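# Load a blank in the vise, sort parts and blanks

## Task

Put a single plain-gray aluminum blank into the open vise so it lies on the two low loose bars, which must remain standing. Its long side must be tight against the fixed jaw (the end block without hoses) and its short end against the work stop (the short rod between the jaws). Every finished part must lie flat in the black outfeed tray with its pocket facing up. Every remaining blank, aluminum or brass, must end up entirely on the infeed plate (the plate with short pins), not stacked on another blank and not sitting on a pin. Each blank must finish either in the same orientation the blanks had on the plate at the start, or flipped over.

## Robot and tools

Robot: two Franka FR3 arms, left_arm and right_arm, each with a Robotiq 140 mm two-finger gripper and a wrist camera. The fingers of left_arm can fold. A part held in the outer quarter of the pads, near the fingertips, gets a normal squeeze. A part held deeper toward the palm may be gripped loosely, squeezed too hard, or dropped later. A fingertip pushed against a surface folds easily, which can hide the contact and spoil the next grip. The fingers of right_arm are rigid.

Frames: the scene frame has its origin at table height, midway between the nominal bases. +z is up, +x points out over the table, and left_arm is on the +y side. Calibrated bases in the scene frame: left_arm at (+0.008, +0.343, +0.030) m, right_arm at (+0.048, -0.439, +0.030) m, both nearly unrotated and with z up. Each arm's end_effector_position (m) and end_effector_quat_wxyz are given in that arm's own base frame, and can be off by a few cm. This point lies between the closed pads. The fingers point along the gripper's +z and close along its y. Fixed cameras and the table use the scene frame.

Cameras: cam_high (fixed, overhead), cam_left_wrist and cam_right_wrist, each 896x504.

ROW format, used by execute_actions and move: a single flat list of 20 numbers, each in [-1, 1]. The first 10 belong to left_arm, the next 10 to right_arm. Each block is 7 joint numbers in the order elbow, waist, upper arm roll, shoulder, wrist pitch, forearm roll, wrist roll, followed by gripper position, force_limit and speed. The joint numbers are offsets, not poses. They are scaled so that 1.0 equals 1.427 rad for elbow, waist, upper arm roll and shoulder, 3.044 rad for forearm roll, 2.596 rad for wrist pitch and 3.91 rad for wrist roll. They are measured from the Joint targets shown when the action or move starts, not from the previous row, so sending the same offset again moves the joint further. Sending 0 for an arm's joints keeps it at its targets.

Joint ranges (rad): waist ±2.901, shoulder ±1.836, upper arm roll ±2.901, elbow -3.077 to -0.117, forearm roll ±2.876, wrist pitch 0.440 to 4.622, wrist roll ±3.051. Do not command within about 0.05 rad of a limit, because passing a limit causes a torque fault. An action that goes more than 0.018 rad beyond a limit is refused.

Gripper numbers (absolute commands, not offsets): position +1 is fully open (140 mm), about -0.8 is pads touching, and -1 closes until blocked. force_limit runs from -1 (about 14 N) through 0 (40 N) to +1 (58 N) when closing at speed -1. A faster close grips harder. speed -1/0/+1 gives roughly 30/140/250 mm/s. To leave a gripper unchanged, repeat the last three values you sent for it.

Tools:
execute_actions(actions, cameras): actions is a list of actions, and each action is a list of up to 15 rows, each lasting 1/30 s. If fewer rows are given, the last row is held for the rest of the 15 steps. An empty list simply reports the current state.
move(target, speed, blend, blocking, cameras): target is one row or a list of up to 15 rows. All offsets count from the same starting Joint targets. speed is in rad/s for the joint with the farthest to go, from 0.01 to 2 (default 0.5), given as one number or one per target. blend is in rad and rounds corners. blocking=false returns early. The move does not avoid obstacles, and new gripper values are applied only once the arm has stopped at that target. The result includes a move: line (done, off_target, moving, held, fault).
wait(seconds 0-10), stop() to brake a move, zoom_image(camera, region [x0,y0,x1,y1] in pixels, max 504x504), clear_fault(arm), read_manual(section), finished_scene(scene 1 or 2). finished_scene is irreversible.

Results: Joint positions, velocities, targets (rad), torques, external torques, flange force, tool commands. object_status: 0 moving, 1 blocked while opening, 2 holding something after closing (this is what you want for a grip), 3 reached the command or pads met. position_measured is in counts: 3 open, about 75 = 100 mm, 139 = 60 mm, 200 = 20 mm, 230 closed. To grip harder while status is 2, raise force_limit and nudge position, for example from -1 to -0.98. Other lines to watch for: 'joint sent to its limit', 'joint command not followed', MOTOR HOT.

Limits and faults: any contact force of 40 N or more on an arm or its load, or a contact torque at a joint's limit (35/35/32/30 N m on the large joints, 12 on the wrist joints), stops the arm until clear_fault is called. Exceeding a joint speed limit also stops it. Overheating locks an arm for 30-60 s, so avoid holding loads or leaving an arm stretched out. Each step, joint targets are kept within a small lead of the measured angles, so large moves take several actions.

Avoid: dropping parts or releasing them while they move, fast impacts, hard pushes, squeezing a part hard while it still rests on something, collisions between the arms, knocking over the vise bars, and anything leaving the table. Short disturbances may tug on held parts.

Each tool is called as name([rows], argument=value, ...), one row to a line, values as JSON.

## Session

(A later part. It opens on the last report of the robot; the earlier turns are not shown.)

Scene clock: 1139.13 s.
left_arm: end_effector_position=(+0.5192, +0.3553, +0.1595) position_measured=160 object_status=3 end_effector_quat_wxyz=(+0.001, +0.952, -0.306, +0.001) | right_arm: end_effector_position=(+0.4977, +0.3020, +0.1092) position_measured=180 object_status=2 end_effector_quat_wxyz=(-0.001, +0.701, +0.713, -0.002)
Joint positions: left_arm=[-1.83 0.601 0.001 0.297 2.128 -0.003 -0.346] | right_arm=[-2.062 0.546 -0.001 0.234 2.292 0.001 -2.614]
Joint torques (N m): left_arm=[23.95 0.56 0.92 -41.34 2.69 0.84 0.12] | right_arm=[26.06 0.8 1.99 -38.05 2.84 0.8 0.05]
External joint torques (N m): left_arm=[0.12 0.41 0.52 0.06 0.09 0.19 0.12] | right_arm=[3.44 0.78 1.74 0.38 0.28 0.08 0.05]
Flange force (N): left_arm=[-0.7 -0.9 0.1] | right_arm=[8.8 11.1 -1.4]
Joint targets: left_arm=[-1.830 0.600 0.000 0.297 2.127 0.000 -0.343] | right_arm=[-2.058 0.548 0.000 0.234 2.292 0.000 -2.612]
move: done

move(target=[0,0,0,0,0,0,0,-0.25,-1,-1,0.002783,-0.00075,0,0.001915,-0.000478,0,-0.000274,-0.98,-0.05,-1], speed=0.05, cameras=["cam_right_wrist"])

zoom_image(camera="cam_right_wrist", region=[480, 110, 560, 170])

Scene clock: 1142.63 s.
left_arm: end_effector_position=(+0.5192, +0.3553, +0.1595) position_measured=160 object_status=3 end_effector_quat_wxyz=(+0.001, +0.952, -0.306, +0.001) | right_arm: end_effector_position=(+0.4981, +0.3021, +0.1088) position_measured=180 object_status=2 end_effector_quat_wxyz=(-0.001, +0.701, +0.713, -0.003)
Joint positions: left_arm=[-1.83 0.601 0.001 0.297 2.128 -0.003 -0.346] | right_arm=[-2.059 0.546 -0.001 0.237 2.289 0.001 -2.614]
Joint torques (N m): left_arm=[23.95 0.56 0.91 -41.36 2.68 0.85 0.1] | right_arm=[26.42 0.94 2.02 -38.34 3.01 0.85 0.02]
External joint torques (N m): left_arm=[0.05 0.6 0.69 0.17 0.08 0.21 0.1] | right_arm=[3.87 0.98 1.81 0.02 0.47 0.14 0.02]
Flange force (N): left_arm=[-0.9 -1.0 0.3] | right_arm=[9.2 11.4 -1.9]
Joint targets: left_arm=[-1.830 0.600 0.000 0.297 2.127 0.000 -0.343] | right_arm=[-2.054 0.547 0.000 0.237 2.291 0.000 -2.613]
move: done
camera_calibration:
cam_right_wrist: T_world_to_cam=[[0.999321, 0.0343239, -0.013424, -0.497172], [0.0368509, -0.936371, 0.349073, 0.230659], [-0.000588292, -0.34933, -0.936999, 0.343288], [0, 0, 0, 1]]
Images, in order: cam_right_wrist.

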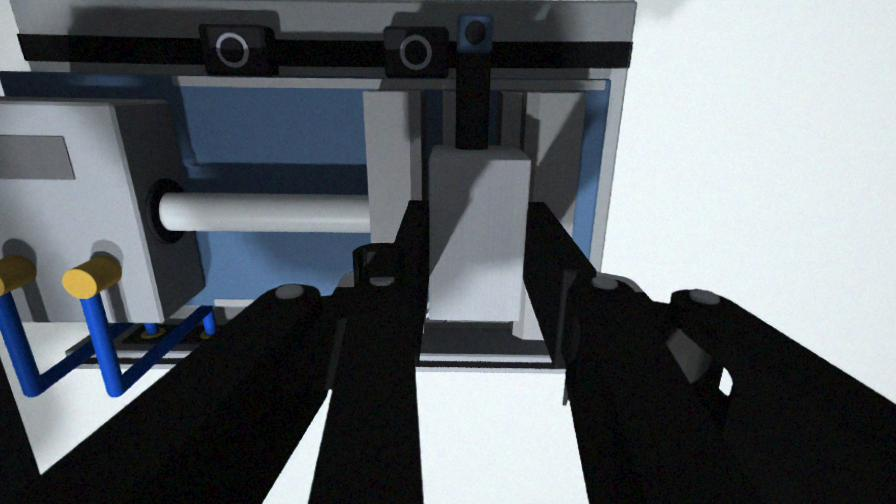

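Scaled by 6.300 from the camera's 896x504 image, which has a finer 1280x720 frame.

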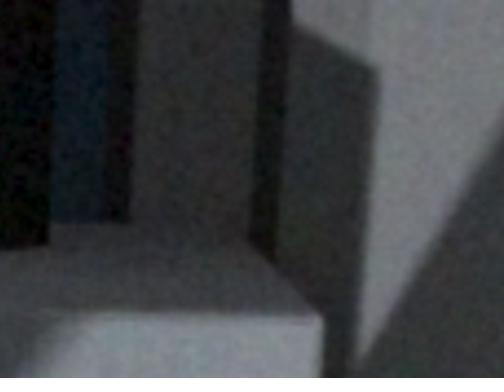

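move(target=[0,0,0,0,0,0,0,-0.25,-1,-1,0.002319,-0.0003,0,0.001596,-0.000398,0,-0.0023,-0.98,-0.05,-1], speed=0.05, cameras=[])

Scene clock: 1152.13 s.
left_arm: end_effector_position=(+0.5192, +0.3553, +0.1595) position_measured=160 object_status=3 end_effector_quat_wxyz=(+0.001, +0.952, -0.306, +0.001) | right_arm: end_effector_position=(+0.4985, +0.3022, +0.1085) position_measured=180 object_status=2 end_effector_quat_wxyz=(-0.001, +0.700, +0.714, -0.004)
Joint positions: left_arm=[-1.83 0.601 0.001 0.297 2.128 -0.003 -0.346] | right_arm=[-2.055 0.546 -0.001 0.24 2.287 0.001 -2.618]
Joint velocities: left_arm=[within noise] | right_arm=[0.001 0.001 0 0 -0.001 0 -0.006]
Joint torques (N m): left_arm=[23.99 0.56 0.93 -41.32 2.69 0.85 0.11] | right_arm=[26.69 0.79 2.06 -38.37 3.13 0.89 -0.23]
External joint torques (N m): left_arm=[0.11 0.6 0.71 0.16 0.09 0.21 0.11] | right_arm=[4.06 0.92 1.93 0.15 0.57 0.18 -0.23]
Flange force (N): left_arm=[-0.8 -1.2 0.2] | right_arm=[9.2 12.5 -1.6]
Joint targets: left_arm=[-1.830 0.600 0.000 0.297 2.127 0.000 -0.343] | right_arm=[-2.051 0.547 0.000 0.239 2.290 0.000 -2.622]
move: done

move(target=[0,0,0,0,0,0,0,-0.25,-1,-1,0.002319,-0.000624,0,0.001596,-0.000398,0,-0.000228,-0.98,-0.05,-1], speed=0.05, cameras=["cam_right_wrist"])

zoom_image(camera="cam_right_wrist", region=[480, 110, 560, 170])

zoom_image(camera="cam_right_wrist", region=[420, 280, 560, 360])

Scene clock: 1159.23 s.
left_arm: end_effector_position=(+0.5192, +0.3553, +0.1595) position_measured=160 object_status=3 end_effector_quat_wxyz=(+0.001, +0.952, -0.306, +0.001) | right_arm: end_effector_position=(+0.4992, +0.3022, +0.1082) position_measured=180 object_status=2 end_effector_quat_wxyz=(-0.001, +0.699, +0.715, -0.004)
Joint positions: left_arm=[-1.83 0.601 0.001 0.297 2.128 -0.003 -0.346] | right_arm=[-2.052 0.546 -0.001 0.242 2.286 0.001 -2.621]
Joint torques (N m): left_arm=[24.02 0.62 0.92 -41.35 2.69 0.85 0.1] | right_arm=[26.45 0.44 2.19 -38.97 3.19 0.93 -0.26]
External joint torques (N m): left_arm=[0.09 0.73 0.75 0.19 0.08 0.22 0.1] | right_arm=[3.96 0.49 1.99 -0.57 0.66 0.22 -0.26]
Flange force (N): left_arm=[-1.0 -1.2 0.3] | right_arm=[7.6 10.7 -2.4]
Joint targets: left_arm=[-1.830 0.600 0.000 0.297 2.127 0.000 -0.343] | right_arm=[-2.047 0.546 0.000 0.241 2.289 0.000 -2.623]
move: done
camera_calibration:
cam_right_wrist: T_world_to_cam=[[0.999089, 0.0399319, -0.015056, -0.49971], [0.0426759, -0.935725, 0.35014, 0.227717], [-0.000106554, -0.350463, -0.936576, 0.342841], [0, 0, 0, 1]]
Images, in order: cam_right_wrist.

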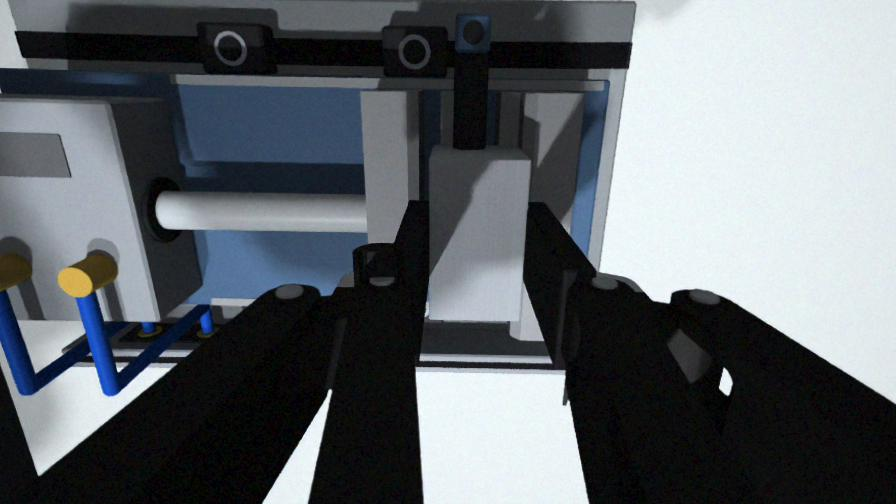

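Scaled by 6.300 from the camera's 896x504 image, which has a finer 1280x720 frame.

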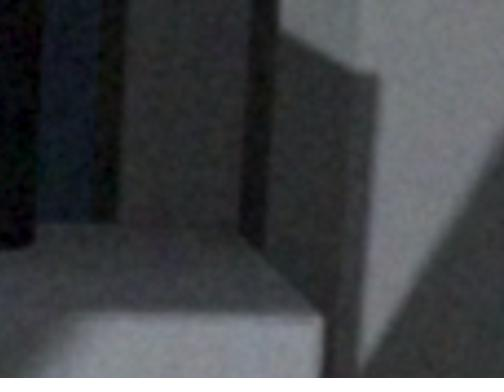

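Scaled by 3.600 from the camera's 896x504 image, which has a finer 1280x720 frame.

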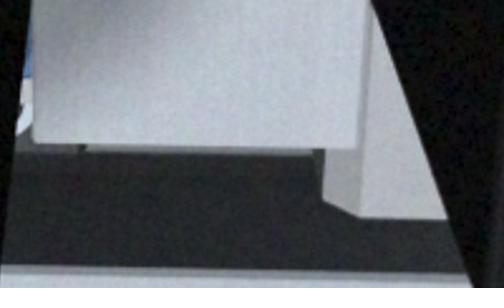

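move(target=[0,0,0,0,0,0,0,-0.25,-1,-1,0.002319,-0.0003,0,0.001596,-0.000398,0,-0.0001,-0.98,-0.05,-1], speed=0.05, cameras=[])

Scene clock: 1168.37 s.
left_arm: end_effector_position=(+0.5192, +0.3553, +0.1595) position_measured=160 object_status=3 end_effector_quat_wxyz=(+0.001, +0.952, -0.306, +0.001) | right_arm: end_effector_position=(+0.4995, +0.3023, +0.1081) position_measured=180 object_status=2 end_effector_quat_wxyz=(-0.001, +0.699, +0.715, -0.005)
Joint positions: left_arm=[-1.83 0.601 0.001 0.297 2.128 -0.003 -0.346] | right_arm=[-2.049 0.545 -0.001 0.244 2.284 0.001 -2.621]
Joint torques (N m): left_arm=[23.99 0.6 0.92 -41.34 2.68 0.85 0.1] | right_arm=[26.47 0.32 2.06 -38.89 3.34 0.92 -0.18]
External joint torques (N m): left_arm=[0.18 0.62 0.67 -0.06 0.08 0.21 0.1] | right_arm=[3.82 0.37 1.85 -0.13 0.79 0.2 -0.18]
Flange force (N): left_arm=[-0.9 -0.8 -0.1] | right_arm=[7.8 11.1 -1.4]
Joint targets: left_arm=[-1.830 0.600 0.000 0.297 2.127 0.000 -0.343] | right_arm=[-2.044 0.545 0.000 0.244 2.288 0.000 -2.624]
move: done

move(target=[0,0,0,0,0,0,0,-0.25,-1,-1,-0.000778,0,0,0.001587,0.0013,0,0,-0.98,-0.05,-1], speed=0.05, cameras=[])

Scene clock: 1175.30 s.
left_arm: end_effector_position=(+0.5192, +0.3553, +0.1595) position_measured=160 object_status=3 end_effector_quat_wxyz=(+0.001, +0.952, -0.306, +0.001) | right_arm: end_effector_position=(+0.4996, +0.3023, +0.1078) position_measured=180 object_status=2 end_effector_quat_wxyz=(-0.001, +0.699, +0.715, -0.005)
Joint positions: left_arm=[-1.83 0.601 0.001 0.297 2.128 -0.003 -0.346] | right_arm=[-2.049 0.545 -0.001 0.245 2.283 0.001 -2.622]
Joint torques (N m): left_arm=[23.96 0.58 0.94 -41.33 2.69 0.85 0.1] | right_arm=[25.44 0.31 2.09 -38.02 3.38 0.92 -0.17]
External joint torques (N m): left_arm=[0.08 0.64 0.73 0.14 0.08 0.21 0.1] | right_arm=[2.78 0.29 1.82 0.71 0.82 0.2 -0.17]
Flange force (N): left_arm=[-0.9 -1.0 0.2] | right_arm=[6.8 9.6 0.7]
Joint targets: left_arm=[-1.830 0.600 0.000 0.297 2.127 0.000 -0.343] | right_arm=[-2.045 0.545 0.000 0.246 2.291 0.000 -2.624]
move: done

move(target=[0,0,0,0,0,0,0,-0.25,-1,-1,-0.000519,0,0,0.001058,0.000867,0,0,-0.98,-0.05,-1], speed=0.05, cameras=["cam_right_wrist"])

zoom_image(camera="cam_right_wrist", region=[400, 100, 560, 190])

Scene clock: 1178.17 s.
left_arm: end_effector_position=(+0.5192, +0.3553, +0.1595) position_measured=160 object_status=3 end_effector_quat_wxyz=(+0.001, +0.952, -0.306, +0.001) | right_arm: end_effector_position=(+0.4996, +0.3023, +0.1078) position_measured=180 object_status=2 end_effector_quat_wxyz=(-0.001, +0.699, +0.715, -0.005)
Joint positions: left_arm=[-1.83 0.601 0.001 0.297 2.128 -0.003 -0.346] | right_arm=[-2.049 0.545 -0.001 0.245 2.283 0.001 -2.622]
Joint torques (N m): left_arm=[23.99 0.56 0.91 -41.32 2.69 0.85 0.11] | right_arm=[24.9 0.34 2.1 -37.26 3.56 0.9 -0.13]
External joint torques (N m): left_arm=[0.09 0.46 0.56 0.22 0.09 0.21 0.11] | right_arm=[2.26 0.4 1.91 1.45 1 0.19 -0.13]
Flange force (N): left_arm=[-0.6 -1.2 0.3] | right_arm=[6.9 9.3 2.6]
Joint targets: left_arm=[-1.830 0.600 0.000 0.297 2.127 0.000 -0.343] | right_arm=[-2.046 0.545 0.000 0.247 2.293 0.000 -2.624]
move: done
camera_calibration:
cam_right_wrist: T_world_to_cam=[[0.999026, 0.0407719, -0.0169001, -0.500129], [0.0441104, -0.935302, 0.35109, 0.22694], [-0.00149208, -0.351494, -0.936189, 0.343444], [0, 0, 0, 1]]
Images, in order: cam_right_wrist.

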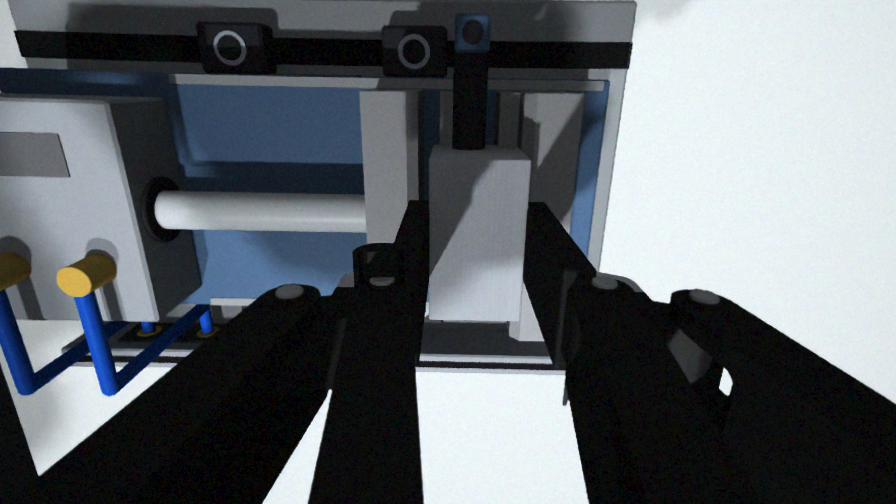

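Scaled by 3.150 from the camera's 896x504 image, which has a finer 1280x720 frame.

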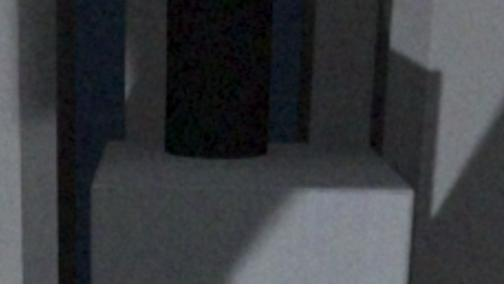

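execute_actions([
  [[0,0,0,0,0,0,0,-0.25,-1,-1,0,0,0,0,0,0,0,-0.2,-1,-1]],
], cameras=["cam_right_wrist"])

zoom_image(camera="cam_right_wrist", region=[400, 100, 560, 190])

Scene clock: 1183.10 s.
left_arm: end_effector_position=(+0.5192, +0.3553, +0.1595) position_measured=160 object_status=3 end_effector_quat_wxyz=(+0.001, +0.952, -0.306, +0.001) | right_arm: end_effector_position=(+0.5014, +0.3034, +0.1083) position_measured=154 object_status=0 end_effector_quat_wxyz=(-0.001, +0.699, +0.715, -0.002)
Joint positions: left_arm=[-1.83 0.601 0.001 0.297 2.128 -0.003 -0.346] | right_arm=[-2.048 0.545 -0.001 0.246 2.289 0.001 -2.622]
Joint torques (N m): left_arm=[24 0.57 0.9 -41.35 2.69 0.85 0.11] | right_arm=[24.27 -0.28 1.1 -37.63 2.78 0.72 -0.15]
External joint torques (N m): left_arm=[0.2 0.66 0.73 -0.03 0.1 0.21 0.11] | right_arm=[1.67 -0.19 0.94 1.1 0.23 0.01 -0.15]
Flange force (N): left_arm=[-1.0 -1.0 0.0] | right_arm=[4.6 7.9 0.9]
Joint targets: left_arm=[-1.830 0.600 0.000 0.297 2.127 0.000 -0.343] | right_arm=[-2.046 0.545 0.000 0.247 2.293 0.000 -2.624]
Step readings (joint positions of left_arm | right_arm):
0: [-1.830 0.601 0.001 0.297 2.128 -0.003 -0.346] | [-2.049 0.545 -0.001 0.245 2.283 0.001 -2.622]
1: [-1.830 0.601 0.001 0.297 2.128 -0.003 -0.346] | [-2.049 0.545 -0.001 0.245 2.283 0.001 -2.622]
2: [-1.830 0.601 0.001 0.297 2.128 -0.003 -0.346] | [-2.049 0.545 -0.001 0.245 2.283 0.001 -2.622]
4: [-1.830 0.601 0.001 0.297 2.128 -0.003 -0.346] | [-2.048 0.545 -0.001 0.246 2.284 0.001 -2.622]
8: [-1.830 0.601 0.001 0.297 2.128 -0.003 -0.346] | [-2.048 0.545 -0.001 0.246 2.287 0.001 -2.622]
15: [-1.830 0.601 0.001 0.297 2.128 -0.003 -0.346] | [-2.048 0.545 -0.001 0.246 2.289 0.001 -2.622]
camera_calibration:
cam_right_wrist: T_world_to_cam=[[0.999098, 0.0408308, -0.0116301, -0.502643], [0.0423236, -0.93639, 0.3484, 0.229244], [0.00333514, -0.348578, -0.937274, 0.341149], [0, 0, 0, 1]]
Images, in order: cam_right_wrist.

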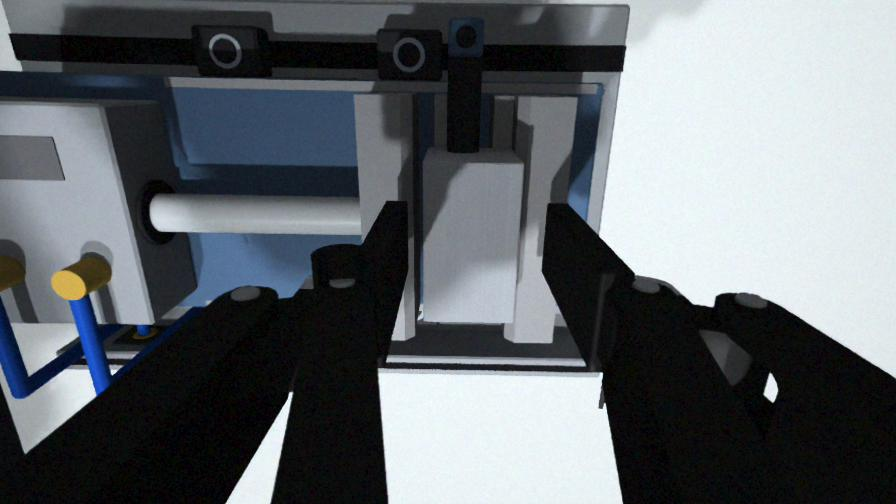

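Scaled by 3.150 from the camera's 896x504 image, which has a finer 1280x720 frame.

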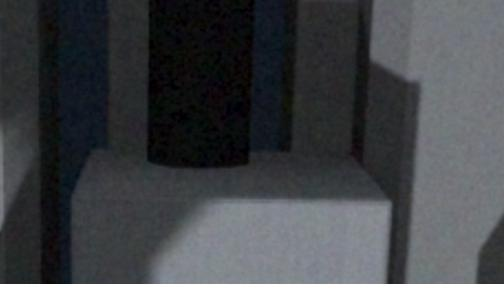

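move(target=[0,0,0,0,0,0,0,-0.25,-1,-1,0.03545,0,0,-0.052872,-0.04855,0,0,-0.2,-1,-1], speed=0.15, cameras=["cam_right_wrist"])

zoom_image(camera="cam_right_wrist", region=[380, 80, 600, 200])

zoom_image(camera="cam_right_wrist", region=[380, 190, 600, 310])

Scene clock: 1195.70 s.
left_arm: end_effector_position=(+0.5192, +0.3553, +0.1595) position_measured=160 object_status=3 end_effector_quat_wxyz=(+0.001, +0.952, -0.306, +0.001) | right_arm: end_effector_position=(+0.5034, +0.3046, +0.1640) position_measured=154 object_status=3 end_effector_quat_wxyz=(+0.000, +0.699, +0.715, +0.002)
Joint positions: left_arm=[-1.83 0.601 0.001 0.297 2.128 -0.003 -0.346] | right_arm=[-1.996 0.545 -0.001 0.172 2.172 0.001 -2.622]
Joint velocities: left_arm=[within noise] | right_arm=[0 -0.001 -0.001 -0.001 -0.004 0 0.001]
Joint torques (N m): left_arm=[23.98 0.56 0.9 -41.36 2.69 0.86 0.08] | right_arm=[25.21 -0.31 0.98 -36.8 2.26 0.8 -0.17]
External joint torques (N m): left_arm=[0.11 0.54 0.63 0.11 0.08 0.22 0.08] | right_arm=[1.49 -0.18 0.92 0.61 -0.32 0.01 -0.17]
Flange force (N): left_arm=[-0.7 -1.0 0.2] | right_arm=[4.0 6.8 -1.7]
Joint targets: left_arm=[-1.830 0.600 0.000 0.297 2.127 0.000 -0.343] | right_arm=[-1.995 0.545 0.000 0.172 2.167 0.000 -2.624]
move: done
camera_calibration:
cam_right_wrist: T_world_to_cam=[[0.999152, 0.0409204, -0.00459522, -0.505194], [0.0399962, -0.937886, 0.344631, 0.21316], [0.00979265, -0.344523, -0.938727, 0.389506], [0, 0, 0, 1]]
Images, in order: cam_right_wrist.

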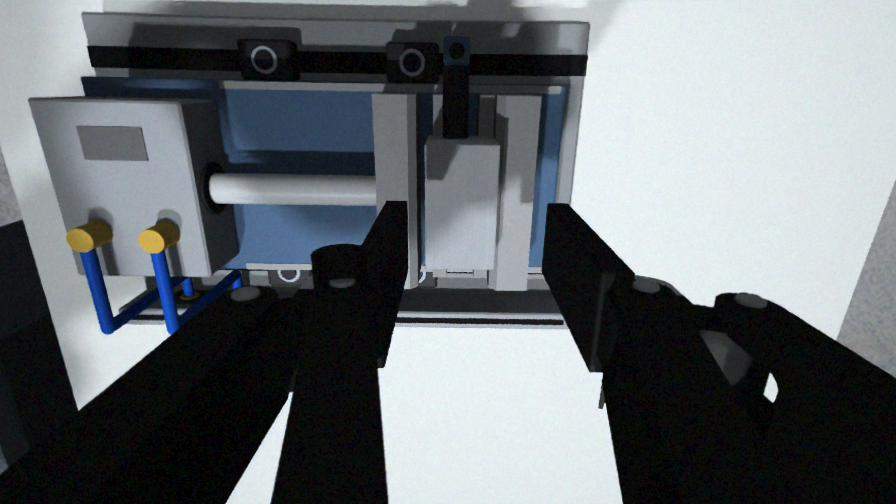

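Scaled by 2.291 from the camera's 896x504 image, which has a finer 1280x720 frame.

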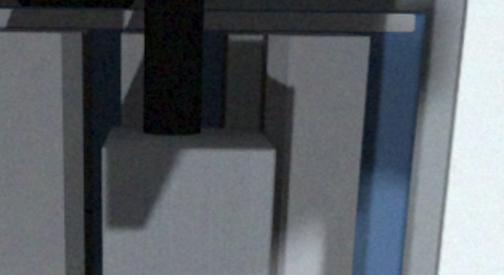

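Scaled by 2.291 from the camera's 896x504 image, which has a finer 1280x720 frame.

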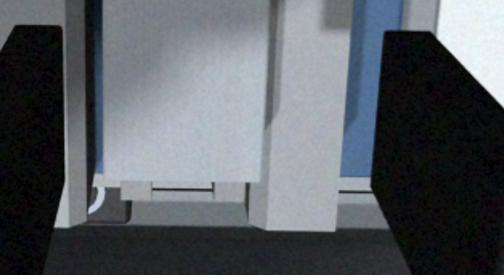

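zoom_image(camera="cam_right_wrist", region=[415, 110, 515, 170])

Scaled by 5.040 from the camera's 896x504 image, which has a finer 1280x720 frame.

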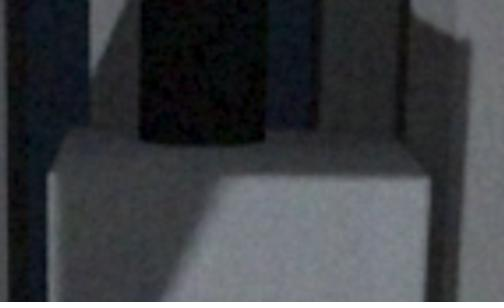

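move(target=[0,0,0,0,0,0,0,-0.25,-1,-1,0.108306,-0.029399,0,0.075467,-0.018049,0,-0.010592,-0.2,-1,-1], speed=0.3, cameras=["cam_right_wrist"])

zoom_image(camera="cam_right_wrist", region=[280, 90, 440, 180])

zoom_image(camera="cam_right_wrist", region=[280, 170, 440, 260])

Scene clock: 1213.53 s.
left_arm: end_effector_position=(+0.5192, +0.3553, +0.1595) position_measured=160 object_status=3 end_effector_quat_wxyz=(+0.001, +0.952, -0.306, +0.001) | right_arm: end_effector_position=(+0.5480, +0.3024, +0.1657) position_measured=154 object_status=3 end_effector_quat_wxyz=(+0.000, +0.699, +0.715, +0.002)
Joint positions: left_arm=[-1.83 0.601 0.001 0.297 2.128 -0.003 -0.346] | right_arm=[-1.843 0.505 -0.001 0.278 2.125 0.001 -2.66]
Joint velocities: left_arm=[within noise] | right_arm=[-0.001 0 0 0.001 -0.002 0 -0.007]
Joint torques (N m): left_arm=[23.97 0.61 0.93 -41.36 2.7 0.84 0.11] | right_arm=[25.88 -0.52 1.13 -39.92 2.23 0.85 -0.2]
External joint torques (N m): left_arm=[0.12 0.48 0.55 0.03 0.1 0.2 0.11] | right_arm=[1.8 -0.56 0.81 1.26 -0.36 0.03 -0.2]
Flange force (N): left_arm=[-0.8 -0.8 0.1] | right_arm=[5.1 10.7 -1.6]
Joint targets: left_arm=[-1.830 0.600 0.000 0.297 2.127 0.000 -0.343] | right_arm=[-1.841 0.503 0.000 0.280 2.120 0.000 -2.665]
move: done
camera_calibration:
cam_right_wrist: T_world_to_cam=[[0.99922, 0.0393068, -0.00390655, -0.549401], [0.0382468, -0.938043, 0.344401, 0.209721], [0.00987279, -0.344281, -0.938815, 0.389803], [0, 0, 0, 1]]
Images, in order: cam_right_wrist.

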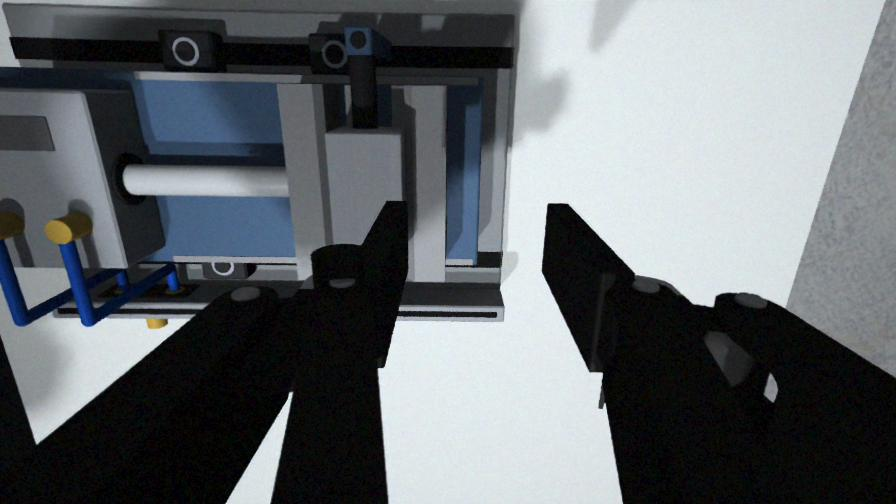

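Scaled by 3.150 from the camera's 896x504 image, which has a finer 1280x720 frame.

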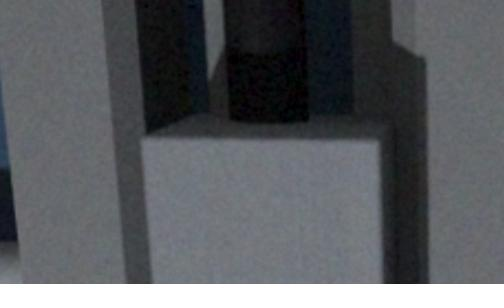

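Scaled by 3.150 from the camera's 896x504 image, which has a finer 1280x720 frame.

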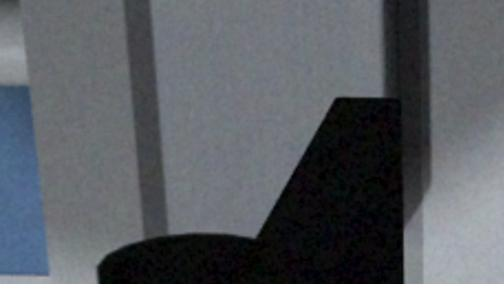

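zoom_image(camera="cam_right_wrist", region=[385, 110, 435, 170])

zoom_image(camera="cam_right_wrist", region=[320, 100, 400, 150])

Scaled by 8.400 from the camera's 896x504 image, which has a finer 1280x720 frame.

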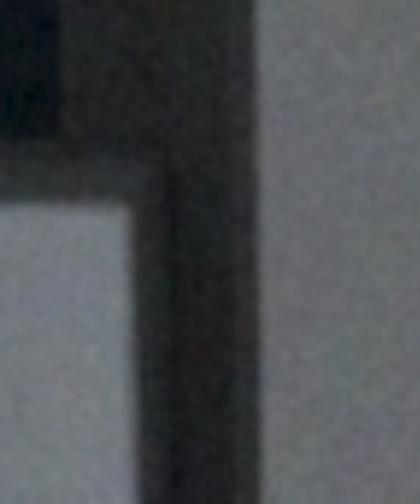

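Scaled by 6.300 from the camera's 896x504 image, which has a finer 1280x720 frame.

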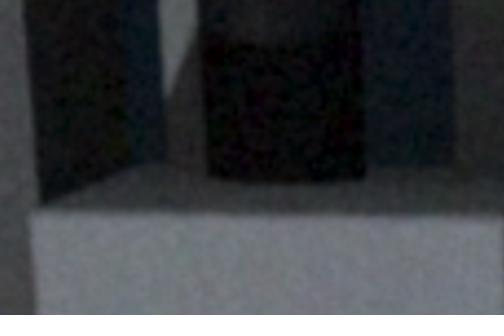

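move(target=[0,0,0,0,0,0,0,-0.25,-1,-1,-0.086812,-0.006646,0,-0.040542,0.025434,0,-0.002426,-0.2,-1,-1], speed=0.3, cameras=["cam_right_wrist"])

zoom_image(camera="cam_right_wrist", region=[340, 60, 420, 110])

zoom_image(camera="cam_right_wrist", region=[400, 60, 500, 200])

Scene clock: 1267.10 s.
left_arm: end_effector_position=(+0.5192, +0.3553, +0.1595) position_measured=160 object_status=3 end_effector_quat_wxyz=(+0.001, +0.952, -0.306, +0.001) | right_arm: end_effector_position=(+0.5262, +0.2841, +0.1496) position_measured=154 object_status=3 end_effector_quat_wxyz=(-0.001, +0.699, +0.715, -0.002)
Joint positions: left_arm=[-1.83 0.601 0.001 0.297 2.128 -0.003 -0.346] | right_arm=[-1.963 0.495 -0.001 0.223 2.181 0.001 -2.671]
Joint velocities: left_arm=[within noise] | right_arm=[-0.001 -0.001 0 0 0.005 0 -0.002]
Joint torques (N m): left_arm=[24.02 0.59 0.92 -41.35 2.69 0.85 0.11] | right_arm=[24.58 -0.75 1.05 -38.94 2.86 0.81 -0.2]
External joint torques (N m): left_arm=[0.27 0.47 0.55 -0.06 0.11 0.2 0.11] | right_arm=[1.04 -0.75 0.81 -0.03 0.31 0.03 -0.2]
Flange force (N): left_arm=[-0.6 -1.1 -0.1] | right_arm=[1.1 3.6 -0.5]
Joint targets: left_arm=[-1.830 0.600 0.000 0.297 2.127 0.000 -0.343] | right_arm=[-1.965 0.494 0.000 0.222 2.186 0.000 -2.674]
move: done
camera_calibration:
cam_right_wrist: T_world_to_cam=[[0.999103, 0.0405938, -0.0120485, -0.526047], [0.0422481, -0.93649, 0.348141, 0.195831], [0.00284903, -0.348337, -0.937365, 0.373195], [0, 0, 0, 1]]
Images, in order: cam_right_wrist.

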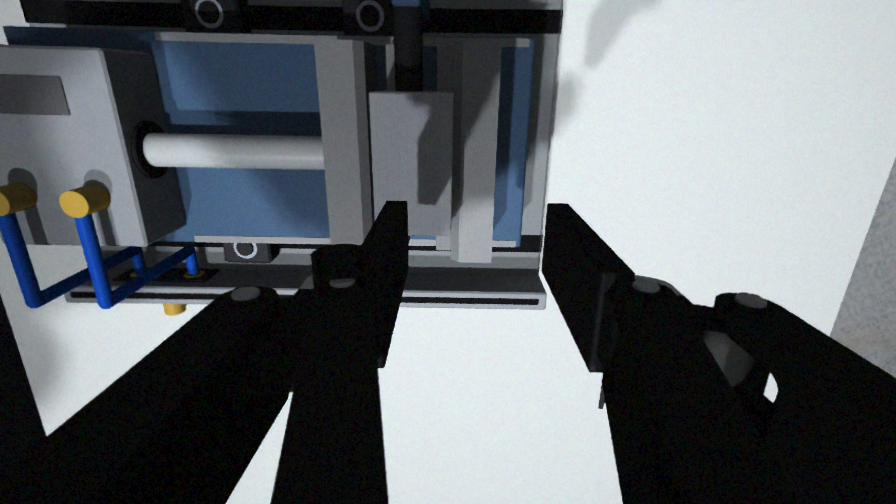

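Scaled by 6.300 from the camera's 896x504 image, which has a finer 1280x720 frame.

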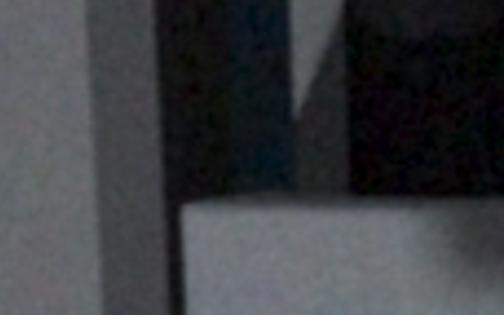

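Scaled by 3.600 from the camera's 896x504 image, which has a finer 1280x720 frame.

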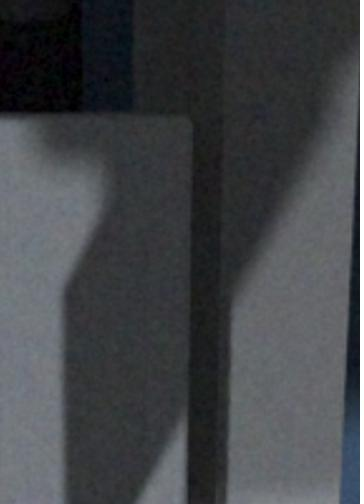

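execute_actions(actions=[], cameras=["cam_high", "cam_left_wrist"])

zoom_image(camera="cam_high", region=[180, 100, 700, 400])

Scene clock: 1281.40 s.
left_arm: end_effector_position=(+0.5192, +0.3553, +0.1595) position_measured=160 object_status=3 end_effector_quat_wxyz=(+0.001, +0.952, -0.306, +0.001) | right_arm: end_effector_position=(+0.5264, +0.2841, +0.1496) position_measured=154 object_status=3 end_effector_quat_wxyz=(-0.001, +0.699, +0.716, -0.002)
Joint names: [elbow, waist, upper arm roll, shoulder, wrist pitch, forearm roll, wrist roll]
Joint positions: left_arm=[-1.83 0.601 0.001 0.297 2.128 -0.003 -0.346] | right_arm=[-1.963 0.495 -0.001 0.223 2.183 0.001 -2.671]
Joint velocities: within noise
Joint torques (N m): left_arm=[24.01 0.58 0.88 -41.29 2.69 0.85 0.12] | right_arm=[24.83 -0.73 1 -38.75 2.71 0.8 -0.22]
External joint torques (N m): left_arm=[0.22 0.54 0.59 0.05 0.11 0.21 0.12] | right_arm=[1.3 -0.66 0.83 0.12 0.16 0.02 -0.22]
Flange force (N): left_arm=[-0.7 -1.3 0.0] | right_arm=[1.9 5.0 -0.9]
Joint targets: left_arm=[-1.830 0.600 0.000 0.297 2.127 0.000 -0.343] | right_arm=[-1.965 0.494 0.000 0.222 2.186 0.000 -2.674]
Tool commands: left_gripper/position=-0.25 left_gripper/force_limit=-1.0 left_gripper/speed=-1.0 right_gripper/position=-0.2 right_gripper/force_limit=-1.0 right_gripper/speed=-1.0
camera_calibration:
cam_left_wrist: T_world_to_cam=[[-0.583254, -0.812288, 0.00178105, 0.598117], [-0.764579, 0.549735, 0.336466, 0.156014], [-0.274286, 0.194883, -0.941694, 0.366299], [0, 0, 0, 1]] pos_world=[0.56861, 0.328691, 0.291383]
Images, in order (width x height): cam_high 896x504, cam_left_wrist 896x504.

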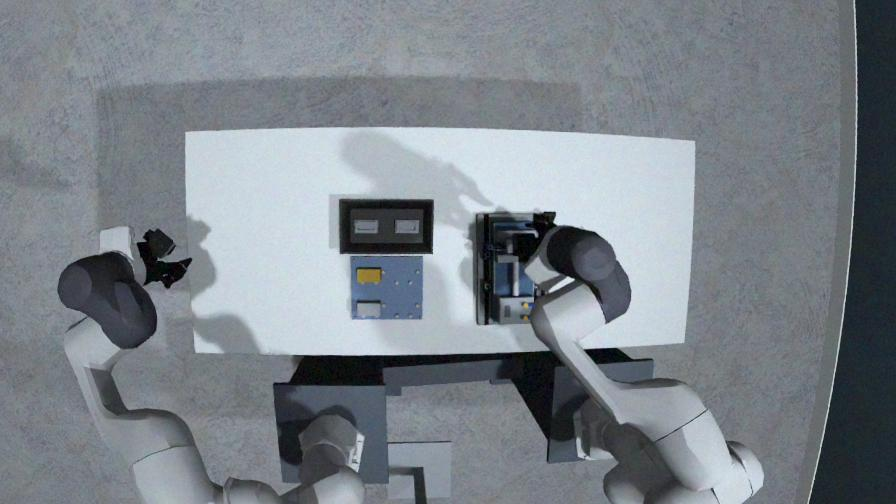

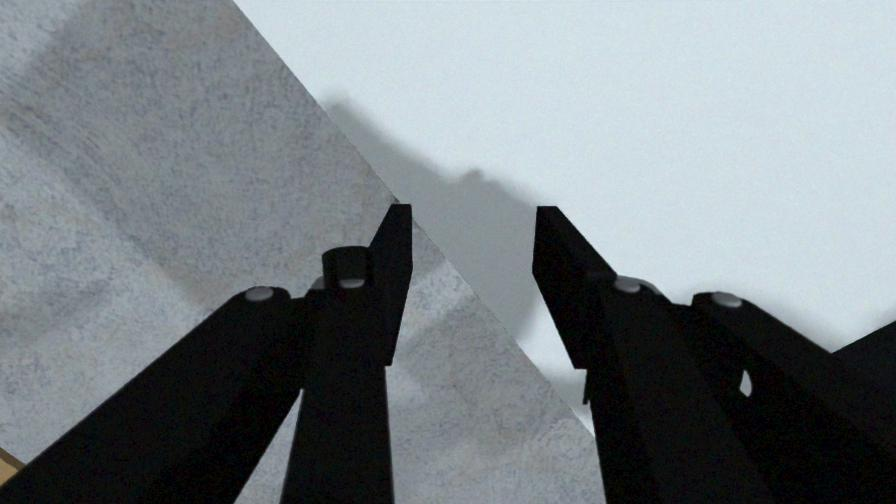

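Region (180, 100, 700, 400) is 520x300 pixels. A region can be at most 504 by 504 pixels.

zoom_image(camera="cam_high", region=[320, 185, 460, 335])

zoom_image(camera="cam_high", region=[460, 190, 600, 340])

Scaled by 3.360 from the camera's 896x504 image, which has a finer 1280x720 frame.

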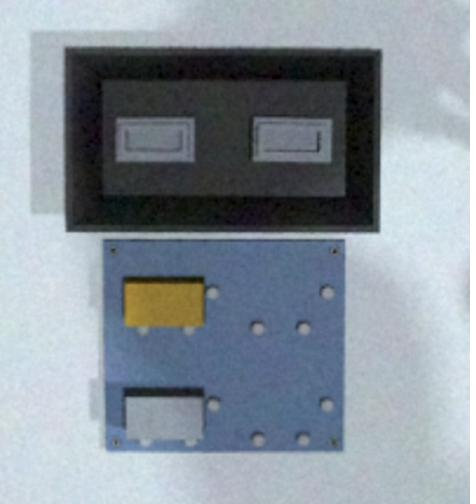

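Scaled by 3.360 from the camera's 896x504 image, which has a finer 1280x720 frame.

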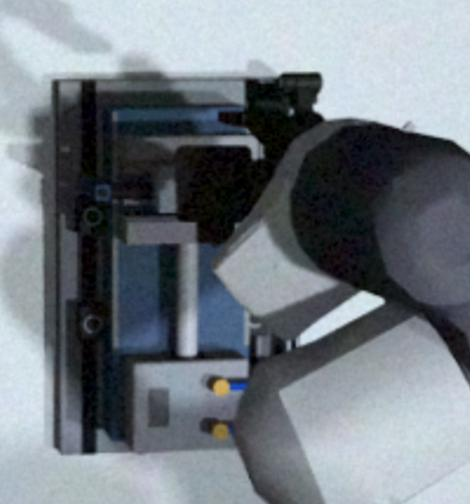

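finished_scene(scene=1)

The scene is finished: the task was done.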